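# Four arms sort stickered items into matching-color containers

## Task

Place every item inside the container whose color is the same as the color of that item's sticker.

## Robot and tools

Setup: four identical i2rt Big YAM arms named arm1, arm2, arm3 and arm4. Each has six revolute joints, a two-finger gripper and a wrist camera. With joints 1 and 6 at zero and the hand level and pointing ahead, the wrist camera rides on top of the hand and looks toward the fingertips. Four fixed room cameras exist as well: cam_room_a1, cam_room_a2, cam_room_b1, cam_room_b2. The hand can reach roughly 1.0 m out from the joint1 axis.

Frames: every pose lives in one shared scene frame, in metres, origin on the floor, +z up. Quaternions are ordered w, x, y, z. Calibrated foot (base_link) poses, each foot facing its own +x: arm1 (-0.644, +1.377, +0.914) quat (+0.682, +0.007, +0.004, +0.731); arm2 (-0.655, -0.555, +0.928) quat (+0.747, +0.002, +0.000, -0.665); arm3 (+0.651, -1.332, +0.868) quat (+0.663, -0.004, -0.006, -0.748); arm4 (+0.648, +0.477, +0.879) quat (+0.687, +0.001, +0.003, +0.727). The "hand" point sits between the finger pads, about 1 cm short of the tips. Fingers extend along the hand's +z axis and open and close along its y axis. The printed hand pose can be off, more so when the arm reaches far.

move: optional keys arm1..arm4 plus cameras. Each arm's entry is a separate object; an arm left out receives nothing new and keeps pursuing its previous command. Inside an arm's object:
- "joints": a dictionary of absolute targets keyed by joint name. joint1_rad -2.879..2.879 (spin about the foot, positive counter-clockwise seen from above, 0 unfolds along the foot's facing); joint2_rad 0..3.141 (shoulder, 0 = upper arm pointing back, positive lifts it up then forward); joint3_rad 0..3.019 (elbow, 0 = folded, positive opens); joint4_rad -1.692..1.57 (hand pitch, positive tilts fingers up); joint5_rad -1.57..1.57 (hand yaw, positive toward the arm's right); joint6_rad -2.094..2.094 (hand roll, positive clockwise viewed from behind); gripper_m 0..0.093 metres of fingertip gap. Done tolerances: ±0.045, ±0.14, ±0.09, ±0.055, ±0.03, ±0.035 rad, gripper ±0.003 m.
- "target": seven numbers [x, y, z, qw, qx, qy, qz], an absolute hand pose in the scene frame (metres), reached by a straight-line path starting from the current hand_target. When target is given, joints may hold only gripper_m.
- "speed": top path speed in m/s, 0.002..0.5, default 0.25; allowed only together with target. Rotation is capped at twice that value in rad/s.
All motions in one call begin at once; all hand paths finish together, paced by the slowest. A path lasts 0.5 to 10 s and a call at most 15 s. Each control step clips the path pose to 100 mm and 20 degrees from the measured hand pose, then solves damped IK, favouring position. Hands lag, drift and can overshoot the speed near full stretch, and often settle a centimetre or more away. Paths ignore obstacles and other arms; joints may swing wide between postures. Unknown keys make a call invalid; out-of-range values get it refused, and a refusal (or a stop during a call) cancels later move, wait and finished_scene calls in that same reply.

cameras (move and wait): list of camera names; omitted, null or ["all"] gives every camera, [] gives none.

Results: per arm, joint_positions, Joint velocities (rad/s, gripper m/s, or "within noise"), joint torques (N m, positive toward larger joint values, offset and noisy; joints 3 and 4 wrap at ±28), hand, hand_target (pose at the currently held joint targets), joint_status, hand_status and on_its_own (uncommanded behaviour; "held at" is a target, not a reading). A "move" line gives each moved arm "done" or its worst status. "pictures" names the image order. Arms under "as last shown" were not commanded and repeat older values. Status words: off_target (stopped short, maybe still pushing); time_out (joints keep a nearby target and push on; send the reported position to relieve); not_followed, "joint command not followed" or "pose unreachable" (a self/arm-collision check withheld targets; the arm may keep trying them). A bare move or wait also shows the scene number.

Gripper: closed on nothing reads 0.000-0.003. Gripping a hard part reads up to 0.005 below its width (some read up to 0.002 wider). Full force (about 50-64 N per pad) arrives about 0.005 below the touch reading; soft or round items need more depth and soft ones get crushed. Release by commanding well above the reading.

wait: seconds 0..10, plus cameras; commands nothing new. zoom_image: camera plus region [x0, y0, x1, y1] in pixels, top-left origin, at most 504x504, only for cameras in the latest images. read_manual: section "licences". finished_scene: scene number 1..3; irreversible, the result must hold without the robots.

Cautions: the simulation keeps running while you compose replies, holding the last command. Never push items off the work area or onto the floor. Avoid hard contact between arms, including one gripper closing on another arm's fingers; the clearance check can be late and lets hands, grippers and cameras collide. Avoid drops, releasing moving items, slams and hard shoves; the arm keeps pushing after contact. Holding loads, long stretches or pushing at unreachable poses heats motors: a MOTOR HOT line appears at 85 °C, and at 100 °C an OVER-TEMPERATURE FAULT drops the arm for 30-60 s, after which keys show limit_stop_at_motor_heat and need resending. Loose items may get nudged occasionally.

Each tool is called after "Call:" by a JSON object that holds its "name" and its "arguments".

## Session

Call:
{"name": "move", "arguments": {"arm1": {"joints": {"joint1_rad": 1.57, "joint2_rad": 1.484, "joint3_rad": 1.484, "joint4_rad": -0.8, "joint5_rad": 0, "joint6_rad": 0, "gripper_m": 0.093}}, "arm2": {"joints": {"joint1_rad": -1.57, "joint2_rad": 1.484, "joint3_rad": 1.484, "joint4_rad": -0.8, "joint5_rad": 0, "joint6_rad": 0, "gripper_m": 0.093}}, "arm3": {"joints": {"joint1_rad": 1.57, "joint2_rad": 1.484, "joint3_rad": 1.484, "joint4_rad": -0.8, "joint5_rad": 0, "joint6_rad": 0, "gripper_m": 0.093}}, "arm4": {"joints": {"joint1_rad": -1.57, "joint2_rad": 1.484, "joint3_rad": 1.484, "joint4_rad": -0.8, "joint5_rad": 0, "joint6_rad": 0, "gripper_m": 0.093}}}}

Scene clock: 2.03 s.
Joint torques (N m): arm1=[-1.67 -12.34 13.93 2.1 0.11 -0.04] | arm2=[1.2 -17.26 12.3 2.55 -0.08 0.2] | arm3=[1.32 -16.03 10.86 1.7 0.12 -0.11] | arm4=[1.03 -17.2 10.55 1.65 0.11 -0.1]
Motor temperatures (°C): arm1=[21 23 28 23 21 21 21] | arm2=[23 24 27 22 22 20 23] | arm3=[24 23 24 23 24 23 23] | arm4=[22 22 24 22 24 21 24]
Heat: arm1: hottest joint3_rad 28 °C; arm2: hottest joint3_rad 27 °C; arm3: hottest joint1_rad 24 °C; arm4: hottest joint3_rad 24 °C.
move: arm1 done; arm2 done; arm3 done; arm4 done
Joint velocities: within noise
arm1.joint_positions: joint1_rad=+1.573 joint2_rad=+1.496 joint3_rad=+1.461 joint4_rad=-0.815 joint5_rad=-0.002 joint6_rad=+0.007 gripper_m=+0.09306
arm1.joint_status: all done
arm1.hand: x=-1.2425 y=+1.3336 z=+1.2385 quat_wxyz=(+0.013, +0.932, +0.031, -0.360) (m; scene frame)
arm1.hand_target: x=-1.2470 y=+1.3354 z=+1.2604 quat_wxyz=(+0.012, +0.923, +0.032, -0.383) (m; scene frame)
arm1.hand_status: not commanded
arm2.joint_positions: joint1_rad=-1.575 joint2_rad=+1.495 joint3_rad=+1.478 joint4_rad=-0.811 joint5_rad=+0.002 joint6_rad=-0.012 gripper_m=+0.09310
arm2.joint_status: all done
arm2.hand: x=-1.2611 y=-0.6239 z=+1.2519 quat_wxyz=(-0.016, -0.931, -0.058, +0.361) (m; scene frame)
arm2.hand_target: x=-1.2615 y=-0.6275 z=+1.2643 quat_wxyz=(-0.021, -0.925, -0.055, +0.375) (m; scene frame)
arm2.hand_status: not commanded
arm3.joint_positions: joint1_rad=+1.567 joint2_rad=+1.489 joint3_rad=+1.470 joint4_rad=-0.808 joint5_rad=-0.003 joint6_rad=+0.006 gripper_m=+0.09307
arm3.joint_status: all done
arm3.hand: x=+1.2528 y=-1.4026 z=+1.1942 quat_wxyz=(-0.364, -0.058, -0.929, +0.027) (m; scene frame)
arm3.hand_target: x=+1.2560 y=-1.4015 z=+1.2065 quat_wxyz=(-0.376, -0.054, -0.925, +0.029) (m; scene frame)
arm3.hand_status: not commanded
arm4.joint_positions: joint1_rad=-1.577 joint2_rad=+1.503 joint3_rad=+1.464 joint4_rad=-0.815 joint5_rad=+0.001 joint6_rad=+0.014 gripper_m=+0.09310
arm4.joint_status: all done
arm4.hand: x=+1.2558 y=+0.5085 z=+1.1885 quat_wxyz=(-0.348, +0.017, -0.937, -0.010) (m; scene frame)
arm4.hand_target: x=+1.2584 y=+0.5129 z=+1.2132 quat_wxyz=(-0.373, +0.027, -0.927, -0.009) (m; scene frame)
arm4.hand_status: not commanded
pictures: arm1_cam_wrist, arm2_cam_wrist, arm3_cam_wrist, arm4_cam_wrist, cam_room_a1, cam_room_a2, cam_room_b1, cam_room_b2
Images, in order (width x height): arm1_cam_wrist 672x504, arm2_cam_wrist 672x504, arm3_cam_wrist 672x504, arm4_cam_wrist 672x504, cam_room_a1 672x504, cam_room_a2 672x504, cam_room_b1 672x504, cam_room_b2 672x504.

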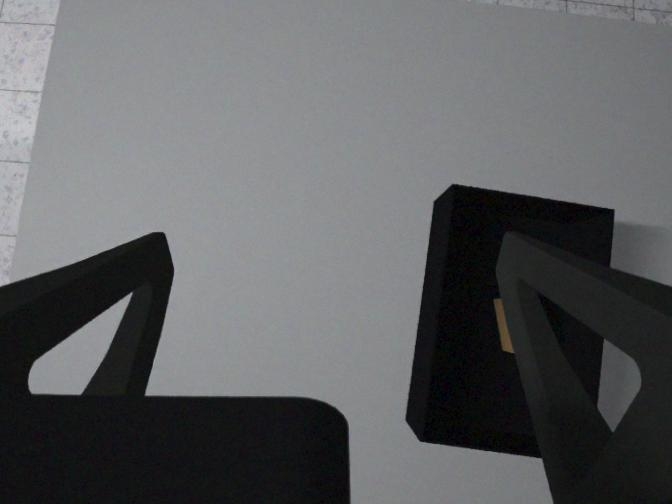

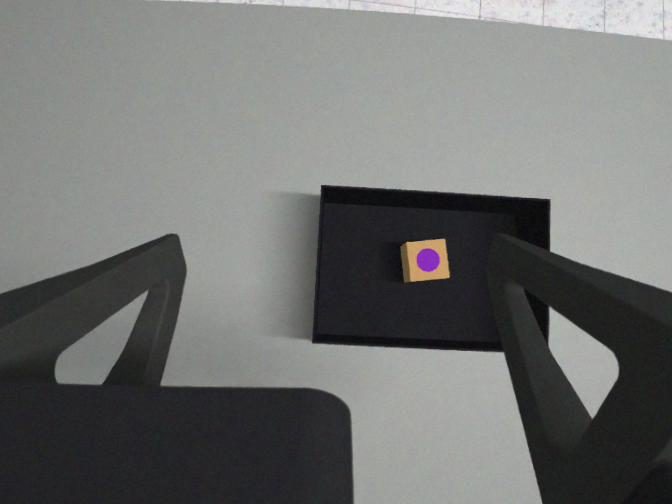

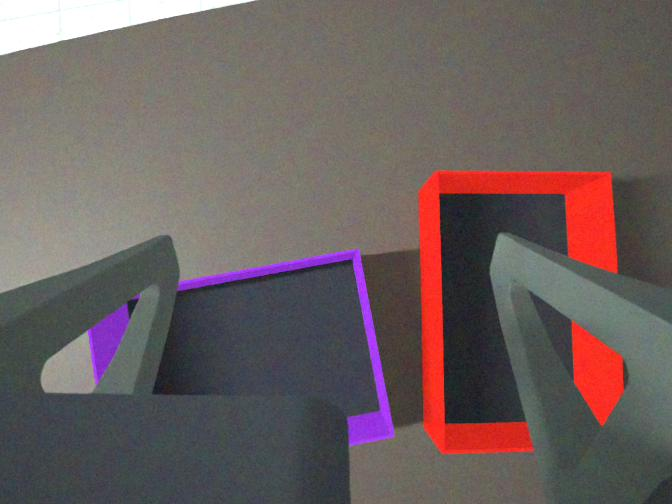

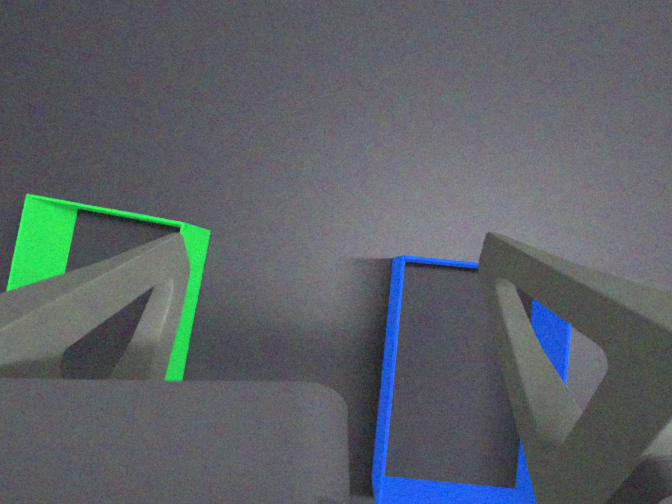

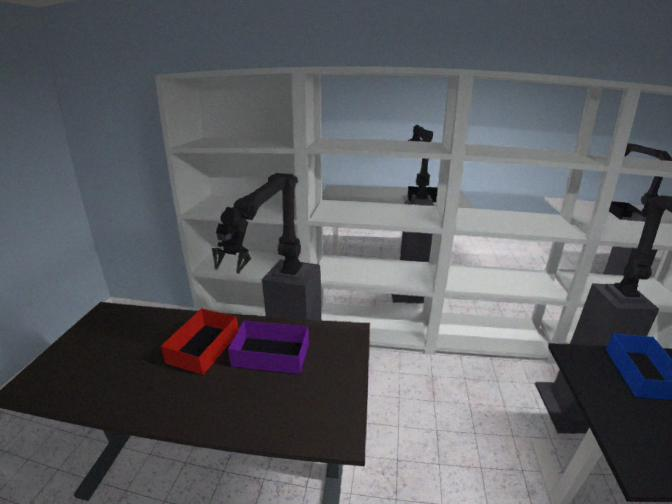

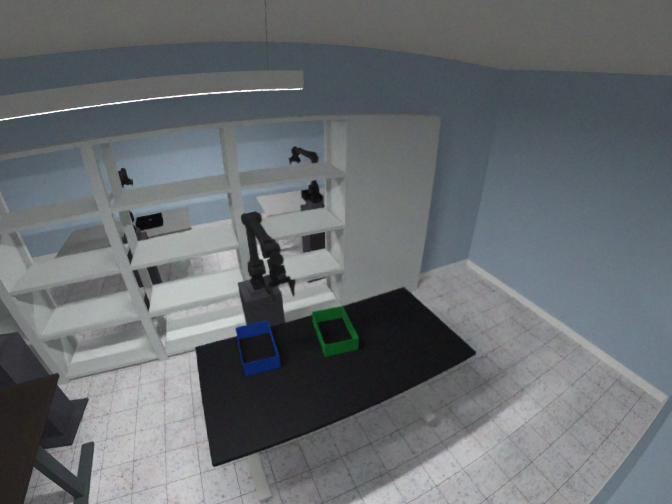

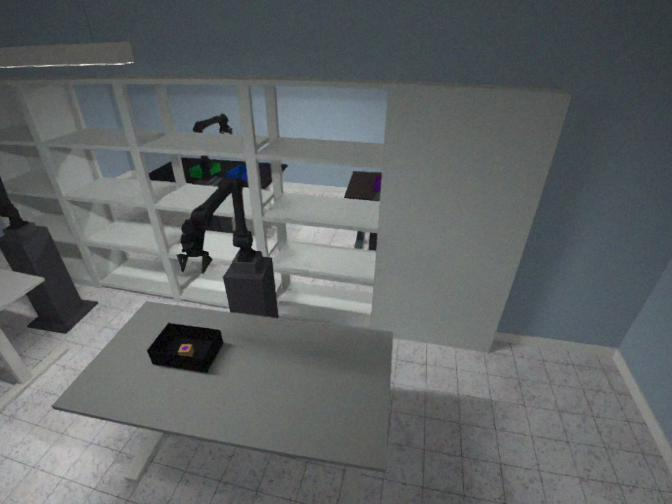

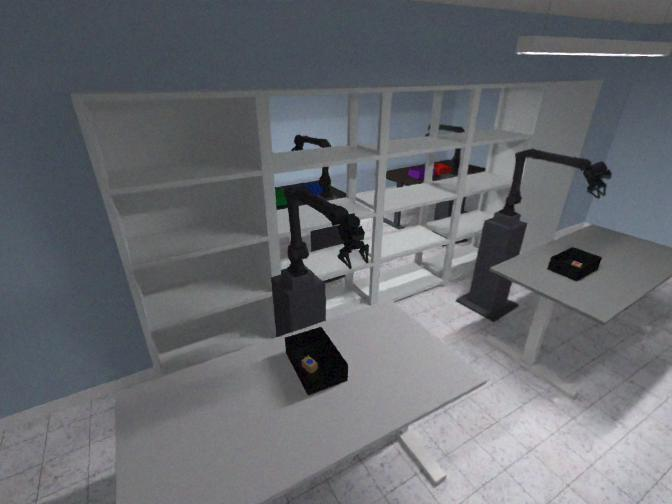

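Call:
{"name": "move", "arguments": {"arm1": {"joints": {"joint1_rad": 1.183, "joint2_rad": 1.824, "joint3_rad": 0.901, "joint4_rad": -0.124}}, "arm2": {"target": [-1.263, -0.493, 0.841, -0.0246, -0.9616, -0.0918, 0.2576], "speed": 0.35}, "arm3": {"joints": {"joint1_rad": -1.983, "joint2_rad": 0.424, "joint3_rad": 0.681, "joint4_rad": -1.304}}, "arm4": {"joints": {"joint1_rad": 0.913, "joint2_rad": 0.415, "joint3_rad": 0.649, "joint4_rad": -1.281}}, "cameras": ["arm1_cam_wrist", "arm2_cam_wrist"]}}

Scene clock: 35.47 s.
Joint torques (N m): arm1=[-1.14 -12.34 9.14 1.72 -0.03 -0.03] | arm2=[0.79 -19.78 9.22 2.36 -0.34 -0.09] | arm3=[0.5 1.44 8.96 0.75 -0.03 -0.11] | arm4=[1.08 1.08 9.22 0.58 0.14 -0.08]
Motor temperatures (°C): arm1=[21 24 33 23 21 21 21] | arm2=[23 25 32 22 22 20 23] | arm3=[24 24 28 23 24 23 23] | arm4=[22 24 31 22 24 21 24]
Heat: arm1: hottest joint3_rad 33 °C; arm2: hottest joint3_rad 32 °C; arm3: hottest joint3_rad 28 °C; arm4: hottest joint3_rad 31 °C.
move: arm1 done; arm2 off_target; arm3 done; arm4 done
Joint velocities: within noise
arm1.joint_positions: joint1_rad=+1.180 joint2_rad=+1.832 joint3_rad=+0.880 joint4_rad=-0.139 joint5_rad=+0.001 joint6_rad=+0.006 gripper_m=+0.09306
arm1.joint_status: all done
arm1.hand: x=-1.1375 y=+1.5425 z=+0.8714 quat_wxyz=(-0.038, +0.956, -0.159, -0.242) (m; scene frame)
arm1.hand_target: x=-1.1531 y=+1.5459 z=+0.8850 quat_wxyz=(-0.041, +0.952, -0.153, -0.263) (m; scene frame)
arm1.hand_status: not commanded
arm2.joint_positions: joint1_rad=-1.837 joint2_rad=+2.066 joint3_rad=+1.122 joint4_rad=-0.170 joint5_rad=-0.166 joint6_rad=-0.279 gripper_m=+0.09310
arm2.joint_status: not commanded
arm2.hand: x=-1.2456 y=-0.4943 z=+0.8309 quat_wxyz=(-0.029, -0.968, -0.082, +0.237) (m; scene frame)
arm2.hand_target: x=-1.2626 y=-0.4930 z=+0.8416 quat_wxyz=(-0.024, -0.962, -0.092, +0.258) (m; scene frame)
arm2.hand_status: off_target (0.020 m and 2.8 deg from the pose sent, 0.431 m and 13.0 deg at the start)
arm3.joint_positions: joint1_rad=-1.972 joint2_rad=+0.424 joint3_rad=+0.684 joint4_rad=-1.298 joint5_rad=+0.001 joint6_rad=+0.005 gripper_m=+0.09307
arm3.joint_status: all done
arm3.hand: x=+0.4788 y=-1.2288 z=+1.1006 quat_wxyz=(+0.062, -0.932, +0.253, +0.252) (m; scene frame)
arm3.hand_target: x=+0.4813 y=-1.2280 z=+1.0983 quat_wxyz=(+0.062, -0.932, +0.256, +0.247) (m; scene frame)
arm3.hand_status: not commanded
arm4.joint_positions: joint1_rad=+0.911 joint2_rad=+0.419 joint3_rad=+0.643 joint4_rad=-1.272 joint5_rad=-0.002 joint6_rad=+0.012 gripper_m=+0.09310
arm4.joint_status: all done
arm4.hand: x=+0.4854 y=+0.5911 z=+1.0982 quat_wxyz=(-0.072, +0.920, -0.293, -0.249) (m; scene frame)
arm4.hand_target: x=+0.4865 y=+0.5900 z=+1.1006 quat_wxyz=(-0.074, +0.922, -0.287, -0.249) (m; scene frame)
arm4.hand_status: not commanded
pictures: arm1_cam_wrist, arm2_cam_wrist
Images, in order (width x height): arm1_cam_wrist 672x504, arm2_cam_wrist 672x504.

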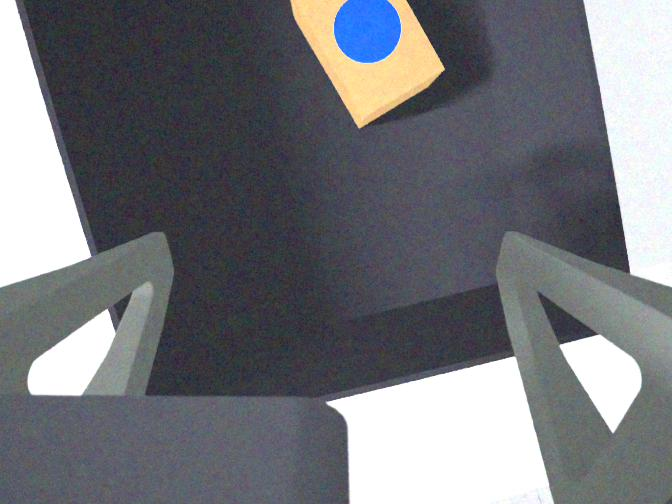

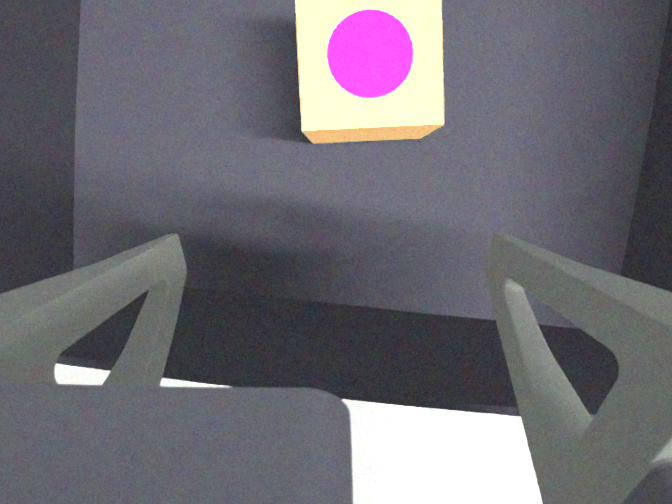

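Call:
{"name": "move", "arguments": {"arm1": {"target": [-1.205, 1.594, 0.812, -0.036, -0.9565, -0.1345, 0.2563], "speed": 0.15}, "arm2": {"target": [-1.333, -0.4955, 0.757, -0.0315, -0.9587, -0.1177, 0.2569], "speed": 0.15}, "cameras": ["arm1_cam_wrist", "arm2_cam_wrist"]}}

Scene clock: 54.40 s.
Joint torques (N m): arm1=[-2.43 -14.68 10.61 0.65 -0.32 -0.08] | arm2=[1.44 -20.13 10.65 2.11 -0.37 -0.08] | arm3=[0.44 1.26 8.95 0.76 -0.03 -0.11] | arm4=[1.38 1.14 9.2 0.43 0.14 -0.08]
Motor temperatures (°C): arm1=[21 24 33 23 21 21 21] | arm2=[23 26 32 22 22 20 23] | arm3=[24 24 28 23 24 23 23] | arm4=[22 23 30 22 24 21 24]
Heat: arm1: hottest joint3_rad 33 °C; arm2: hottest joint3_rad 32 °C; arm3: hottest joint3_rad 28 °C; arm4: hottest joint3_rad 30 °C.
move: arm1 off_target; arm2 off_target
Joint velocities: within noise
arm1.joint_positions: joint1_rad=+1.046 joint2_rad=+2.119 joint3_rad=+1.155 joint4_rad=-0.239 joint5_rad=-0.339 joint6_rad=-0.665 gripper_m=+0.09306
arm1.joint_status: not commanded
arm1.hand: x=-1.1911 y=+1.5819 z=+0.8072 quat_wxyz=(+0.042, +0.959, +0.133, -0.248) (m; scene frame)
arm1.hand_target: x=-1.2044 y=+1.5939 z=+0.8125 quat_wxyz=(+0.036, +0.956, +0.134, -0.256) (m; scene frame)
arm1.hand_status: off_target (0.019 m and 1.2 deg from the pose sent, 0.104 m and 34.8 deg at the start)
arm2.joint_positions: joint1_rad=-1.831 joint2_rad=+2.321 joint3_rad=+1.376 joint4_rad=-0.153 joint5_rad=-0.185 joint6_rad=-0.314 gripper_m=+0.09310
arm2.joint_status: not commanded
arm2.hand: x=-1.3167 y=-0.4908 z=+0.7625 quat_wxyz=(-0.033, -0.963, -0.105, +0.247) (m; scene frame)
arm2.hand_target: x=-1.3322 y=-0.4957 z=+0.7577 quat_wxyz=(-0.031, -0.959, -0.118, +0.257) (m; scene frame)
arm2.hand_status: off_target (0.018 m and 2.0 deg from the pose sent, 0.114 m and 4.8 deg at the start)
arm3, arm4: as last shown
pictures: arm1_cam_wrist, arm2_cam_wrist
Images, in order (width x height): arm1_cam_wrist 672x504, arm2_cam_wrist 672x504.

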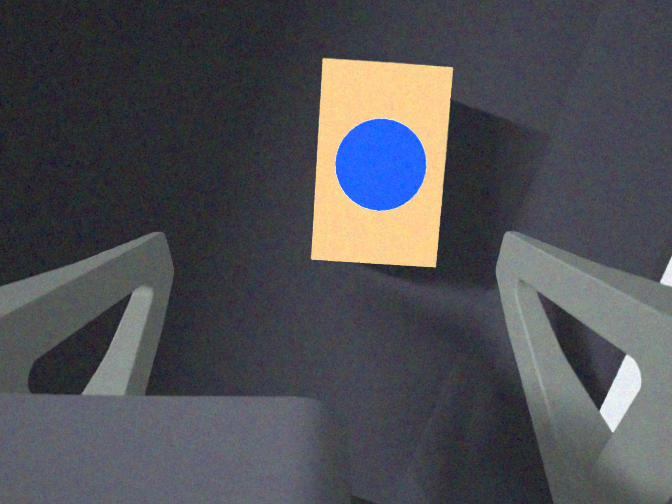

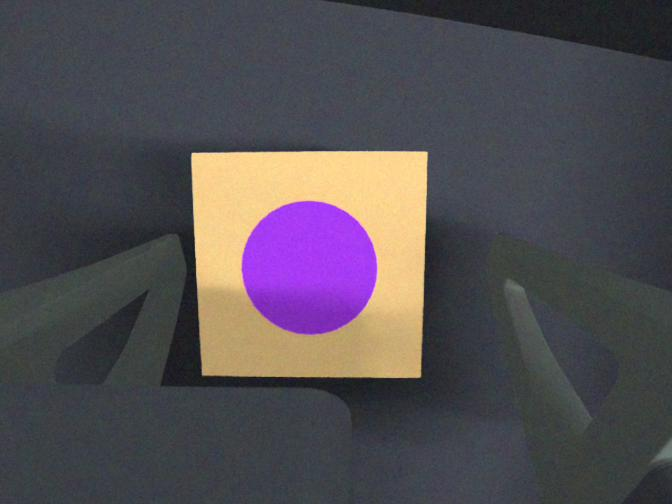

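Call:
{"name": "move", "arguments": {"arm1": {"target": [-1.240, 1.597, 0.752, -0.0315, -0.9587, -0.1177, 0.2569], "speed": 0.12}, "arm2": {"target": [-1.332, -0.501, 0.749, -0.0315, -0.9587, -0.1177, 0.2569], "speed": 0.12}, "cameras": ["arm1_cam_wrist", "arm2_cam_wrist"]}}

Call:
{"name": "move", "arguments": {"arm2": {"joints": {"gripper_m": 0.04}}, "cameras": ["arm1_cam_wrist", "arm2_cam_wrist"]}}

Scene clock: 68.00 s.
Joint torques (N m): arm1=[-1.26 -16.91 9.65 1.52 -0.17 0.13] | arm2=[1.44 -20.01 10.41 2.44 -0.18 0] | arm3=[0.5 1.49 8.96 0.73 -0.04 -0.11] | arm4=[1.08 1.44 9.33 0.59 0.14 -0.09]
Motor temperatures (°C): arm1=[21 25 33 23 22 21 21] | arm2=[23 26 32 22 22 20 23] | arm3=[24 24 29 23 24 23 23] | arm4=[22 23 31 22 24 21 24]
Heat: arm1: hottest joint3_rad 33 °C; arm2: hottest joint3_rad 32 °C; arm3: hottest joint3_rad 29 °C; arm4: hottest joint3_rad 31 °C.
move: arm1 off_target; arm2 off_target
Joint velocities: within noise
arm1.joint_positions: joint1_rad=+1.059 joint2_rad=+2.306 joint3_rad=+1.279 joint4_rad=-0.193 joint5_rad=-0.319 joint6_rad=-0.624 gripper_m=+0.09304
arm1.joint_status: not commanded
arm1.hand: x=-1.2161 y=+1.5888 z=+0.7395 quat_wxyz=(+0.045, +0.964, +0.116, -0.235) (m; scene frame)
arm1.hand_target: x=-1.2391 y=+1.5966 z=+0.7529 quat_wxyz=(+0.032, +0.959, +0.118, -0.257) (m; scene frame)
arm1.hand_status: off_target (0.028 m and 3.0 deg from the pose sent, 0.075 m and 2.3 deg at the start)
arm2.joint_positions: joint1_rad=-1.822 joint2_rad=+2.334 joint3_rad=+1.376 joint4_rad=-0.144 joint5_rad=-0.185 joint6_rad=-0.315 gripper_m=+0.09310
arm2.joint_status: not commanded
arm2.hand: x=-1.3154 y=-0.4968 z=+0.7554 quat_wxyz=(-0.035, -0.963, -0.109, +0.245) (m; scene frame)
arm2.hand_target: x=-1.3311 y=-0.5011 z=+0.7496 quat_wxyz=(-0.031, -0.959, -0.118, +0.257) (m; scene frame)
arm2.hand_status: off_target (0.018 m and 1.8 deg from the pose sent, 0.023 m and 2.0 deg at the start)
arm3, arm4: as last shown
pictures: arm1_cam_wrist, arm2_cam_wrist
Images, in order (width x height): arm1_cam_wrist 672x504, arm2_cam_wrist 672x504.

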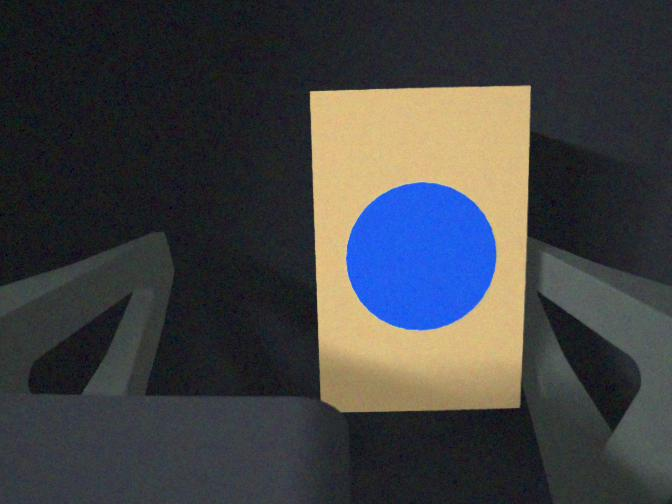

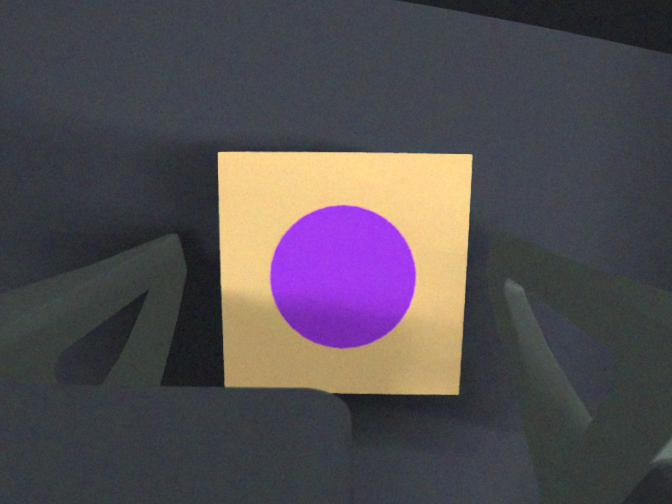

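Scene clock: 68.60 s.
Joint torques (N m): arm1=[-1.44 -17.14 9.63 1.66 -0.15 0.09] | arm2=[1.44 -20.07 10.33 2.36 -0.2 0] | arm3=[0.5 1.49 8.96 0.76 -0.03 -0.11] | arm4=[0.97 1.32 9.13 0.57 0.12 -0.06]
Motor temperatures (°C): arm1=[21 25 33 23 22 21 21] | arm2=[23 26 32 22 22 20 23] | arm3=[24 24 29 23 24 23 23] | arm4=[22 23 31 22 24 21 24]
Heat: arm1: hottest joint3_rad 33 °C; arm2: hottest joint3_rad 32 °C; arm3: hottest joint3_rad 29 °C; arm4: hottest joint3_rad 31 °C.
move: arm2 off_target
Joint velocities: within noise
arm1, arm3, arm4: as last shown
arm1.joint_positions: joint1_rad=+1.059 joint2_rad=+2.306 joint3_rad=+1.279 joint4_rad=-0.193 joint5_rad=-0.319 joint6_rad=-0.623 gripper_m=+0.09304
arm2.joint_positions: joint1_rad=-1.822 joint2_rad=+2.334 joint3_rad=+1.377 joint4_rad=-0.143 joint5_rad=-0.185 joint6_rad=-0.315 gripper_m=+0.05321
arm2.joint_status: gripper_m off_target (ended at +0.05324, target +0.04000)
arm2.hand: x=-1.3159 y=-0.4967 z=+0.7555 quat_wxyz=(-0.034, -0.963, -0.109, +0.245) (m; scene frame)
arm2.hand_target: x=-1.3310 y=-0.5011 z=+0.7496 quat_wxyz=(-0.032, -0.959, -0.118, +0.257) (m; scene frame)
arm2.hand_status: not commanded
pictures: arm1_cam_wrist, arm2_cam_wrist
Images, in order (width x height): arm1_cam_wrist 672x504, arm2_cam_wrist 672x504.

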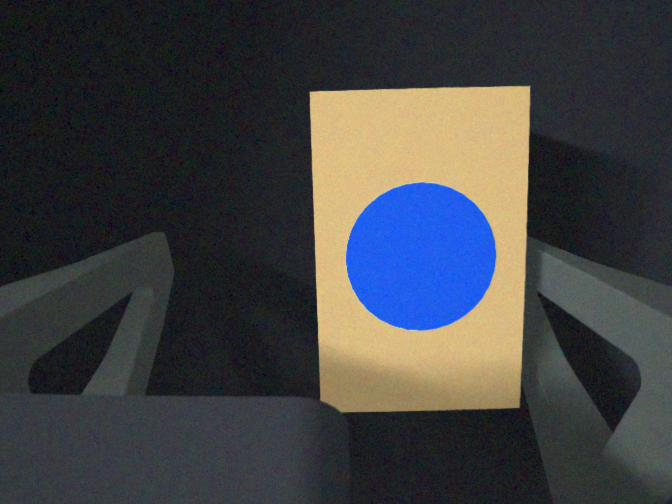

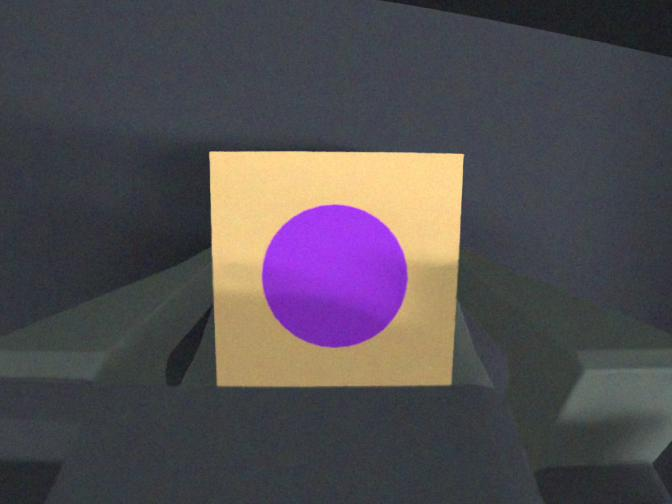

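Call:
{"name": "move", "arguments": {"arm1": {"target": [-1.250, 1.612, 0.757, -0.0315, -0.9587, -0.1177, 0.2569], "speed": 0.1}, "arm2": {"target": [-1.29, -0.497, 0.93, -0.0315, -0.9587, -0.1177, 0.2569], "speed": 0.3}, "cameras": ["arm1_cam_wrist", "arm2_cam_wrist"]}}

Call:
{"name": "move", "arguments": {"arm1": {"joints": {"gripper_m": 0.033}}, "arm2": {"joints": {"joint1_rad": 0.923, "joint2_rad": 0.381, "joint3_rad": 0.515, "joint4_rad": -1.181, "joint5_rad": 0, "joint6_rad": 0}}, "cameras": ["arm1_cam_wrist", "arm2_cam_wrist"]}}

Scene clock: 82.70 s.
Joint torques (N m): arm1=[-2.67 -16.32 11 0.72 -0.18 -0.09] | arm2=[0.15 -18.73 8.64 1.31 -0.34 -0.09] | arm3=[0.5 1.44 8.94 0.75 -0.03 -0.11] | arm4=[0.73 1.26 9.22 0.54 0.11 -0.07]
Motor temperatures (°C): arm1=[21 25 33 23 21 21 21] | arm2=[23 26 32 22 22 20 23] | arm3=[24 24 29 23 24 23 23] | arm4=[22 22 31 22 24 21 24]
Heat: arm1: hottest joint3_rad 33 °C; arm2: hottest joint3_rad 32 °C; arm3: hottest joint3_rad 29 °C; arm4: hottest joint3_rad 31 °C.
move: arm1 off_target; arm2 off_target
Joint velocities: within noise
arm1.joint_positions: joint1_rad=+1.059 joint2_rad=+2.306 joint3_rad=+1.325 joint4_rad=-0.213 joint5_rad=-0.323 joint6_rad=-0.623 gripper_m=+0.09304
arm1.joint_status: not commanded
arm1.hand: x=-1.2349 y=+1.5969 z=+0.7517 quat_wxyz=(+0.040, +0.961, +0.118, -0.247) (m; scene frame)
arm1.hand_target: x=-1.2492 y=+1.6119 z=+0.7576 quat_wxyz=(+0.031, +0.959, +0.118, -0.257) (m; scene frame)
arm1.hand_status: off_target (0.022 m and 1.5 deg from the pose sent, 0.045 m and 3.0 deg at the start)
arm2.joint_positions: joint1_rad=-1.822 joint2_rad=+1.930 joint3_rad=+1.276 joint4_rad=-0.387 joint5_rad=-0.190 joint6_rad=-0.322 gripper_m=+0.05321
arm2.joint_status: not commanded
arm2.hand: x=-1.2982 y=-0.5006 z=+0.9463 quat_wxyz=(-0.029, -0.954, -0.115, +0.274) (m; scene frame)
arm2.hand_target: x=-1.2898 y=-0.4971 z=+0.9304 quat_wxyz=(-0.032, -0.959, -0.118, +0.257) (m; scene frame)
arm2.hand_status: off_target (0.019 m and 2.0 deg from the pose sent, 0.176 m and 1.8 deg at the start)
arm3, arm4: as last shown
pictures: arm1_cam_wrist, arm2_cam_wrist
Images, in order (width x height): arm1_cam_wrist 672x504, arm2_cam_wrist 672x504.

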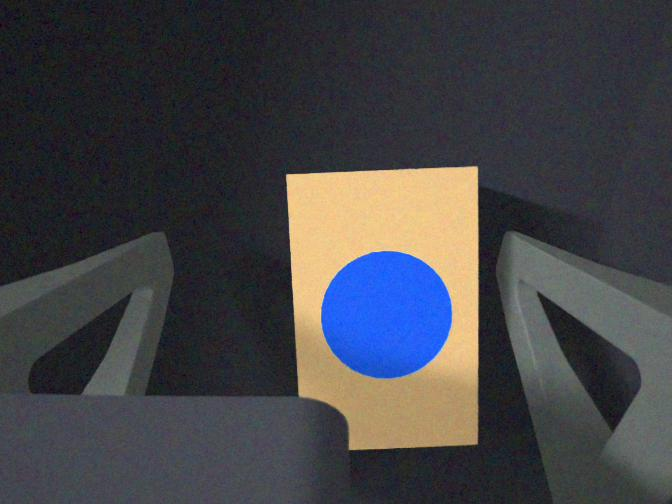

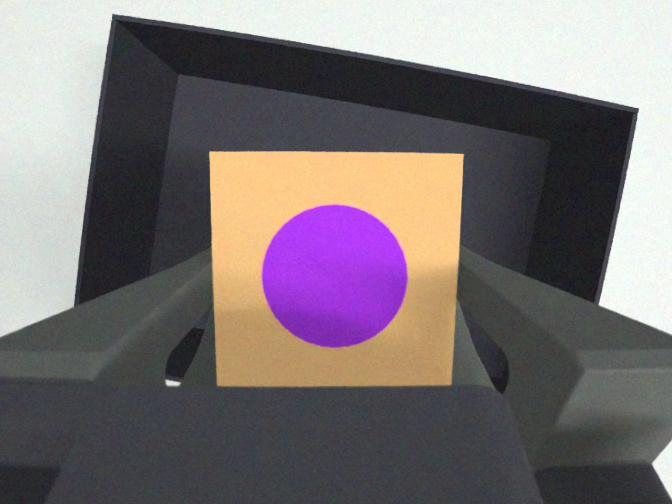

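Scene clock: 84.97 s.
Joint torques (N m): arm1=[-2.37 -16.62 10.17 0.73 -0.25 -0.01] | arm2=[1.14 0.15 10.51 1.28 0.12 0.22] | arm3=[0.5 1.49 8.98 0.73 -0.03 -0.1] | arm4=[1.03 1.2 9.2 0.49 0.13 -0.05]
Motor temperatures (°C): arm1=[21 25 33 23 21 21 21] | arm2=[23 26 32 22 22 20 23] | arm3=[24 24 29 23 24 23 23] | arm4=[22 22 31 22 24 21 24]
Heat: arm1: hottest joint3_rad 33 °C; arm2: hottest joint3_rad 32 °C; arm3: hottest joint3_rad 29 °C; arm4: hottest joint3_rad 31 °C.
move: arm1 off_target; arm2 done
Joint velocities: within noise
arm1.joint_positions: joint1_rad=+1.058 joint2_rad=+2.306 joint3_rad=+1.329 joint4_rad=-0.213 joint5_rad=-0.323 joint6_rad=-0.623 gripper_m=+0.04386
arm1.joint_status: gripper_m off_target (ended at +0.04389, target +0.03300)
arm1.hand: x=-1.2368 y=+1.5987 z=+0.7531 quat_wxyz=(+0.039, +0.961, +0.118, -0.249) (m; scene frame)
arm1.hand_target: x=-1.2491 y=+1.6116 z=+0.7575 quat_wxyz=(+0.031, +0.959, +0.118, -0.257) (m; scene frame)
arm1.hand_status: not commanded
arm2.joint_positions: joint1_rad=+0.919 joint2_rad=+0.386 joint3_rad=+0.526 joint4_rad=-1.168 joint5_rad=-0.003 joint6_rad=-0.015 gripper_m=+0.05320
arm2.joint_status: all done
arm2.hand: x=-0.4817 y=-0.6587 z=+1.1069 quat_wxyz=(-0.259, -0.248, -0.931, +0.070) (m; scene frame)
arm2.hand_target: x=-0.4857 y=-0.6560 z=+1.1007 quat_wxyz=(-0.250, -0.254, -0.932, +0.066) (m; scene frame)
arm2.hand_status: not commanded
arm3, arm4: as last shown
pictures: arm1_cam_wrist, arm2_cam_wrist
Images, in order (width x height): arm1_cam_wrist 672x504, arm2_cam_wrist 672x504.

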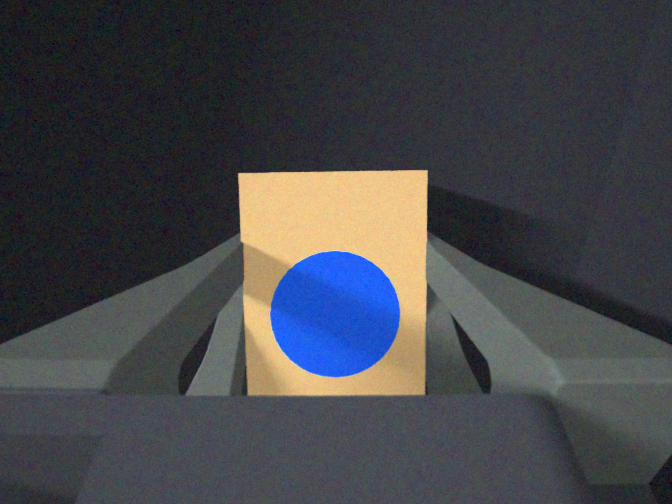

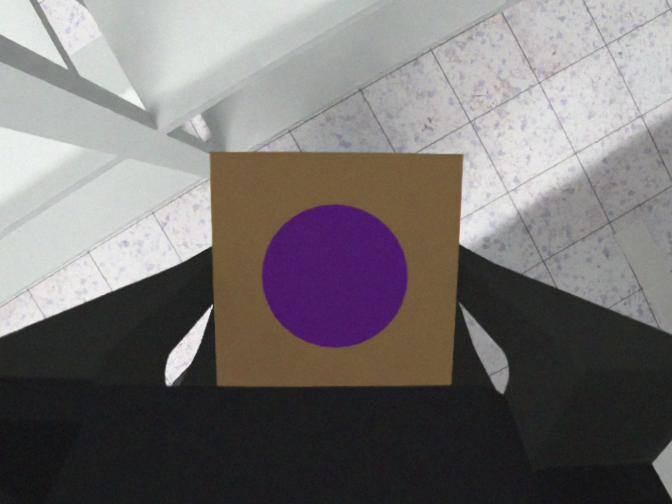

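Call:
{"name": "move", "arguments": {"arm1": {"target": [-1.20, 1.595, 0.93, -0.0315, -0.9587, -0.1177, 0.2569], "speed": 0.3}, "arm2": {"target": [0.005, -0.943, 1.09, 0.2497, 0.254, 0.9319, -0.0681], "speed": 0.3}, "cameras": []}}

Call:
{"name": "move", "arguments": {"arm1": {"joints": {"joint1_rad": -2.248, "joint2_rad": 0.389, "joint3_rad": 0.5515, "joint4_rad": -1.2095, "joint5_rad": 0, "joint6_rad": 0}}, "arm2": {"target": [0.008, -0.945, 1.015, 0.2497, 0.254, 0.9319, -0.0681], "speed": 0.12}, "cameras": ["arm1_cam_wrist", "arm2_cam_wrist", "arm3_cam_wrist"]}}

Scene clock: 94.20 s.
Joint torques (N m): arm1=[-2.55 -17.14 8.91 0.62 -0.32 -0.05] | arm2=[1.2 -22.42 16.87 1.21 0.14 0.22] | arm3=[0.5 1.44 8.96 0.7 -0.03 -0.1] | arm4=[0.73 0.91 9.21 0.57 0.13 -0.07]
Motor temperatures (°C): arm1=[21 25 33 23 22 21 22] | arm2=[23 26 32 22 22 20 24] | arm3=[24 23 29 23 24 23 23] | arm4=[22 22 31 22 24 21 24]
Heat: arm1: hottest joint3_rad 33 °C; arm2: hottest joint3_rad 32 °C; arm3: hottest joint3_rad 29 °C; arm4: hottest joint3_rad 31 °C.
move: arm1 off_target; arm2 off_target
Joint velocities: within noise
arm1.joint_positions: joint1_rad=+1.049 joint2_rad=+1.918 joint3_rad=+1.212 joint4_rad=-0.477 joint5_rad=-0.325 joint6_rad=-0.632 gripper_m=+0.04385
arm1.joint_status: not commanded
arm1.hand: x=-1.2022 y=+1.5890 z=+0.9196 quat_wxyz=(+0.035, +0.960, +0.118, -0.252) (m; scene frame)
arm1.hand_target: x=-1.2001 y=+1.5949 z=+0.9298 quat_wxyz=(+0.031, +0.959, +0.118, -0.257) (m; scene frame)
arm1.hand_status: off_target (0.012 m and 0.7 deg from the pose sent, 0.181 m and 1.2 deg at the start)
arm2.joint_positions: joint1_rad=+0.919 joint2_rad=+2.050 joint3_rad=+1.856 joint4_rad=-0.887 joint5_rad=+0.001 joint6_rad=-0.014 gripper_m=+0.05320
arm2.joint_status: not commanded
arm2.hand: x=-0.0128 y=-0.9371 z=+1.0725 quat_wxyz=(-0.234, -0.250, -0.937, +0.064) (m; scene frame)
arm2.hand_target: x=+0.0037 y=-0.9421 z=+1.0903 quat_wxyz=(-0.251, -0.254, -0.932, +0.068) (m; scene frame)
arm2.hand_status: off_target (0.026 m and 2.0 deg from the pose sent, 0.564 m and 1.3 deg at the start)
arm3, arm4: as last shown
pictures: none
No camera images: "cameras" was empty.

Scene clock: 96.63 s.
Joint torques (N m): arm1=[-2.26 3.72 11.4 0.83 -0.08 0.09] | arm2=[1.26 -23 10.63 2.65 0.14 0.2] | arm3=[0.5 1.44 8.98 0.75 -0.03 -0.1] | arm4=[1.2 1.14 9.24 0.55 0.14 -0.08]
Motor temperatures (°C): arm1=[21 25 33 23 22 21 22] | arm2=[23 26 32 22 22 20 24] | arm3=[24 23 29 23 24 23 23] | arm4=[22 22 31 22 24 21 24]
Heat: arm1: hottest joint3_rad 33 °C; arm2: hottest joint3_rad 32 °C; arm3: hottest joint3_rad 29 °C; arm4: hottest joint3_rad 31 °C.
move: arm1 done; arm2 off_target
Joint velocities: within noise
arm1.joint_positions: joint1_rad=-2.242 joint2_rad=+0.390 joint3_rad=+0.549 joint4_rad=-1.198 joint5_rad=+0.002 joint6_rad=-0.007 gripper_m=+0.04385
arm1.joint_status: all done
arm1.hand: x=-0.4771 y=+1.2632 z=+1.0971 quat_wxyz=(-0.243, -0.283, -0.924, +0.081) (m; scene frame)
arm1.hand_target: x=-0.4794 y=+1.2638 z=+1.0971 quat_wxyz=(-0.240, -0.289, -0.923, +0.079) (m; scene frame)
arm1.hand_status: not commanded
arm2.joint_positions: joint1_rad=+0.919 joint2_rad=+2.112 joint3_rad=+1.834 joint4_rad=-0.764 joint5_rad=+0.001 joint6_rad=-0.014 gripper_m=+0.05320
arm2.joint_status: not commanded
arm2.hand: x=+0.0039 y=-0.9469 z=+1.0310 quat_wxyz=(-0.252, -0.249, -0.933, +0.070) (m; scene frame)
arm2.hand_target: x=+0.0076 y=-0.9447 z=+1.0152 quat_wxyz=(-0.250, -0.254, -0.932, +0.068) (m; scene frame)
arm2.hand_status: off_target (0.017 m and 0.6 deg from the pose sent, 0.062 m and 2.0 deg at the start)
arm3, arm4: as last shown
pictures: arm1_cam_wrist, arm2_cam_wrist, arm3_cam_wrist
Images, in order (width x height): arm1_cam_wrist 672x504, arm2_cam_wrist 672x504, arm3_cam_wrist 672x504.

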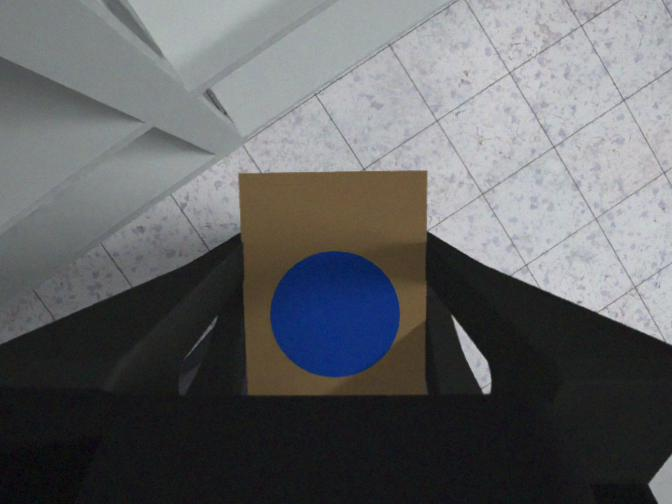

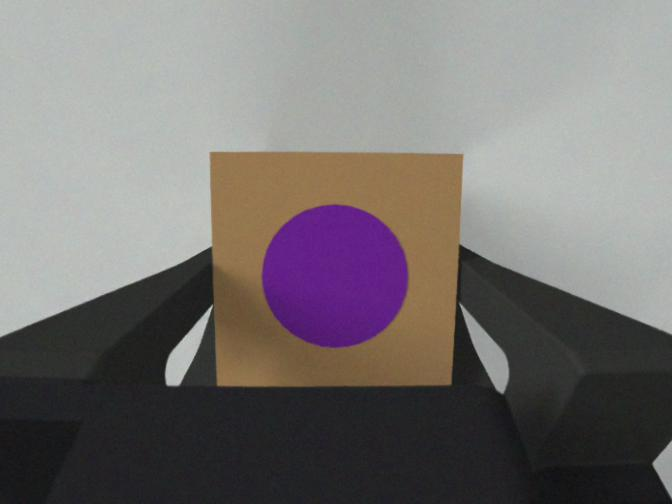

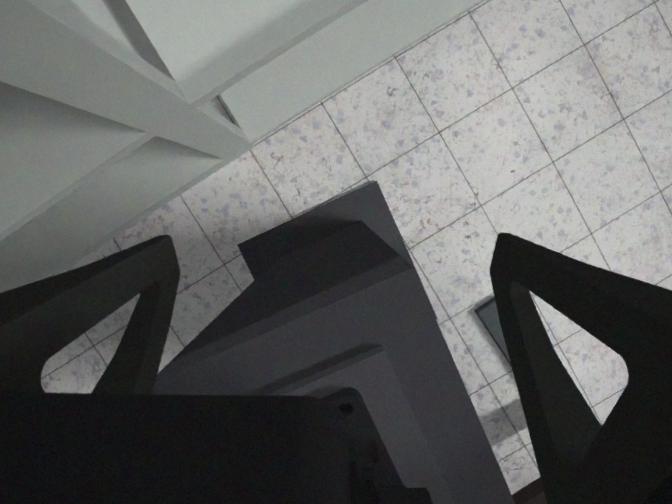

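Call:
{"name": "move", "arguments": {"arm1": {"target": [0.005, 0.927, 1.09, 0.247, 0.2888, 0.9217, -0.0774], "speed": 0.3}, "arm2": {"target": [0.008, -0.945, 1.0, 0.2497, 0.254, 0.9319, -0.0681], "speed": 0.08}, "cameras": ["arm2_cam_wrist"]}}

Scene clock: 104.37 s.
Joint torques (N m): arm1=[-2.55 -20.42 17.65 0.53 -0.04 0.07] | arm2=[1.32 -21.95 9.98 2.7 0.14 0.21] | arm3=[0.44 1.49 8.94 0.79 -0.03 -0.11] | arm4=[1.26 1.32 9.17 0.47 0.17 -0.04]
Motor temperatures (°C): arm1=[21 25 34 23 21 21 22] | arm2=[23 27 32 22 22 20 24] | arm3=[24 23 29 23 24 23 23] | arm4=[22 22 31 22 24 21 24]
Heat: arm1: hottest joint3_rad 34 °C; arm2: hottest joint3_rad 32 °C; arm3: hottest joint3_rad 29 °C; arm4: hottest joint3_rad 31 °C.
move: arm1 off_target; arm2 off_target
Joint velocities: within noise
arm1.joint_positions: joint1_rad=-2.242 joint2_rad=+2.116 joint3_rad=+1.998 joint4_rad=-0.969 joint5_rad=-0.005 joint6_rad=-0.007 gripper_m=+0.04385
arm1.joint_status: not commanded
arm1.hand: x=-0.0068 y=+0.9409 z=+1.0589 quat_wxyz=(-0.221, -0.284, -0.930, +0.071) (m; scene frame)
arm1.hand_target: x=+0.0032 y=+0.9283 z=+1.0904 quat_wxyz=(-0.248, -0.289, -0.922, +0.078) (m; scene frame)
arm1.hand_status: off_target (0.036 m and 3.2 deg from the pose sent, 0.588 m and 0.9 deg at the start)
arm2.joint_positions: joint1_rad=+0.919 joint2_rad=+2.112 joint3_rad=+1.821 joint4_rad=-0.733 joint5_rad=+0.001 joint6_rad=-0.014 gripper_m=+0.05320
arm2.joint_status: not commanded
arm2.hand: x=+0.0060 y=-0.9481 z=+1.0284 quat_wxyz=(-0.260, -0.249, -0.930, +0.072) (m; scene frame)
arm2.hand_target: x=+0.0070 y=-0.9444 z=+1.0004 quat_wxyz=(-0.249, -0.254, -0.932, +0.068) (m; scene frame)
arm2.hand_status: off_target (0.029 m and 1.4 deg from the pose sent, 0.031 m and 0.6 deg at the start)
arm3.joint_positions: joint1_rad=-1.972 joint2_rad=+0.424 joint3_rad=+0.684 joint4_rad=-1.298 joint5_rad=+0.001 joint6_rad=+0.005 gripper_m=+0.09307
arm3.joint_status: not commanded
arm3.hand: x=+0.4788 y=-1.2288 z=+1.1006 quat_wxyz=(+0.062, -0.932, +0.253, +0.252) (m; scene frame)
arm3.hand_target: x=+0.4813 y=-1.2280 z=+1.0983 quat_wxyz=(+0.062, -0.932, +0.256, +0.247) (m; scene frame)
arm3.hand_status: not commanded
arm4.joint_positions: joint1_rad=+0.911 joint2_rad=+0.419 joint3_rad=+0.643 joint4_rad=-1.272 joint5_rad=-0.002 joint6_rad=+0.012 gripper_m=+0.09310
arm4.joint_status: not commanded
arm4.hand: x=+0.4854 y=+0.5911 z=+1.0982 quat_wxyz=(-0.072, +0.920, -0.293, -0.249) (m; scene frame)
arm4.hand_target: x=+0.4865 y=+0.5900 z=+1.1006 quat_wxyz=(-0.074, +0.922, -0.287, -0.249) (m; scene frame)
arm4.hand_status: not commanded
pictures: arm2_cam_wrist
Images, in order (width x height): arm2_cam_wrist 672x504.

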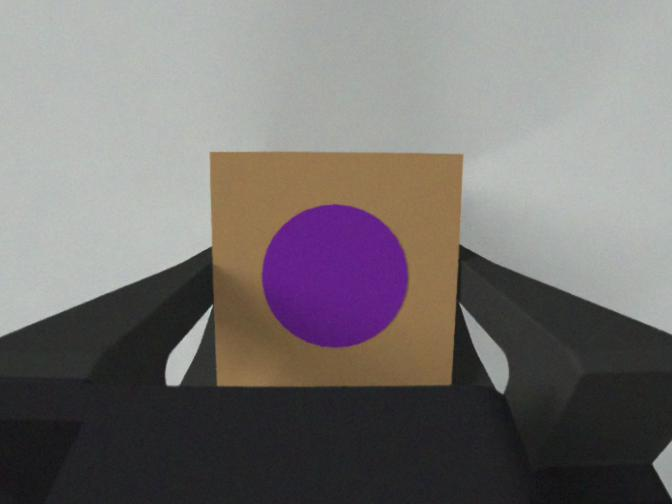

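Call:
{"name": "move", "arguments": {"arm1": {"target": [0.005, 0.927, 1.006, 0.247, 0.2888, 0.9217, -0.0774], "speed": 0.12}, "arm2": {"target": [0.008, -0.945, 1.017, 0.2334, 0.2552, 0.9361, -0.0636], "speed": 0.08}, "cameras": []}}

Call:
{"name": "move", "arguments": {"arm2": {"joints": {"gripper_m": 0.075}}, "cameras": ["arm1_cam_wrist", "arm2_cam_wrist"]}}

Scene clock: 112.37 s.
Joint torques (N m): arm1=[-2.02 -18.67 10.93 1.8 0.02 0.1] | arm2=[1.26 -21.6 14.56 0.77 0.14 0.17] | arm3=[0.62 1.44 8.92 0.76 -0.03 -0.1] | arm4=[1.26 1.2 9.25 0.46 0.14 -0.08]
Motor temperatures (°C): arm1=[21 26 34 23 21 21 22] | arm2=[23 27 32 22 22 20 24] | arm3=[24 23 29 23 24 23 23] | arm4=[22 22 31 22 24 21 24]
Heat: arm1: hottest joint3_rad 34 °C; arm2: hottest joint3_rad 32 °C; arm3: hottest joint3_rad 29 °C; arm4: hottest joint3_rad 31 °C.
move: arm1 off_target; arm2 off_target
Joint velocities: within noise
arm1.joint_positions: joint1_rad=-2.243 joint2_rad=+2.145 joint3_rad=+1.930 joint4_rad=-0.808 joint5_rad=-0.006 joint6_rad=-0.004 gripper_m=+0.04385
arm1.joint_status: not commanded
arm1.hand: x=+0.0053 y=+0.9314 z=+1.0232 quat_wxyz=(-0.252, -0.283, -0.922, +0.079) (m; scene frame)
arm1.hand_target: x=+0.0045 y=+0.9273 z=+1.0060 quat_wxyz=(-0.247, -0.289, -0.922, +0.077) (m; scene frame)
arm1.hand_status: off_target (0.018 m and 0.9 deg from the pose sent, 0.056 m and 3.2 deg at the start)
arm2.joint_positions: joint1_rad=+0.919 joint2_rad=+2.112 joint3_rad=+1.828 joint4_rad=-0.779 joint5_rad=+0.001 joint6_rad=-0.010 gripper_m=+0.05320
arm2.joint_status: not commanded
arm2.hand: x=-0.0005 y=-0.9442 z=+1.0260 quat_wxyz=(-0.242, -0.252, -0.935, +0.066) (m; scene frame)
arm2.hand_target: x=+0.0075 y=-0.9446 z=+1.0170 quat_wxyz=(-0.234, -0.255, -0.936, +0.064) (m; scene frame)
arm2.hand_status: off_target (0.012 m and 1.1 deg from the pose sent, 0.012 m and 3.4 deg at the start)
arm3, arm4: as last shown
pictures: none
No camera images: "cameras" was empty.

Scene clock: 112.87 s.
Joint torques (N m): arm1=[-2.61 -18.55 11 1.87 0 0.11] | arm2=[1.26 -21.71 14.52 1.14 0.12 0.17] | arm3=[0.56 1.49 8.95 0.77 -0.04 -0.1] | arm4=[1.14 0.91 9.14 0.61 0.14 -0.07]
Motor temperatures (°C): arm1=[21 26 34 23 21 21 22] | arm2=[23 27 32 22 22 20 24] | arm3=[24 23 29 23 24 23 23] | arm4=[22 22 31 22 24 21 24]
Heat: arm1: hottest joint3_rad 34 °C; arm2: hottest joint3_rad 32 °C; arm3: hottest joint3_rad 29 °C; arm4: hottest joint3_rad 31 °C.
move: arm2 done
Joint velocities: within noise
arm1, arm3, arm4: as last shown
arm2.joint_positions: joint1_rad=+0.919 joint2_rad=+2.114 joint3_rad=+1.828 joint4_rad=-0.789 joint5_rad=+0.002 joint6_rad=-0.010 gripper_m=+0.07492
arm2.joint_status: all done
arm2.hand: x=-0.0025 y=-0.9432 z=+1.0235 quat_wxyz=(-0.237, -0.252, -0.936, +0.065) (m; scene frame)
arm2.hand_target: x=+0.0075 y=-0.9447 z=+1.0170 quat_wxyz=(-0.234, -0.255, -0.936, +0.064) (m; scene frame)
arm2.hand_status: not commanded
pictures: arm1_cam_wrist, arm2_cam_wrist
Images, in order (width x height): arm1_cam_wrist 672x504, arm2_cam_wrist 672x504.

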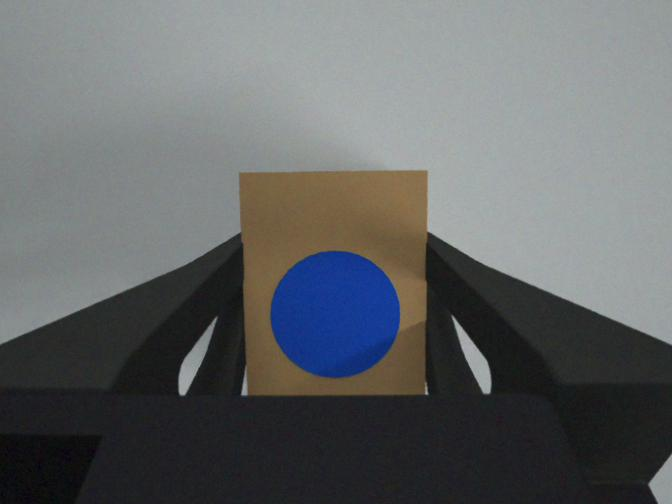

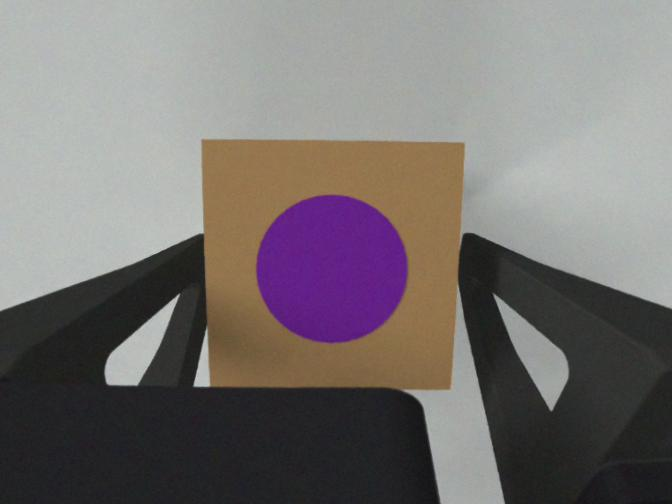

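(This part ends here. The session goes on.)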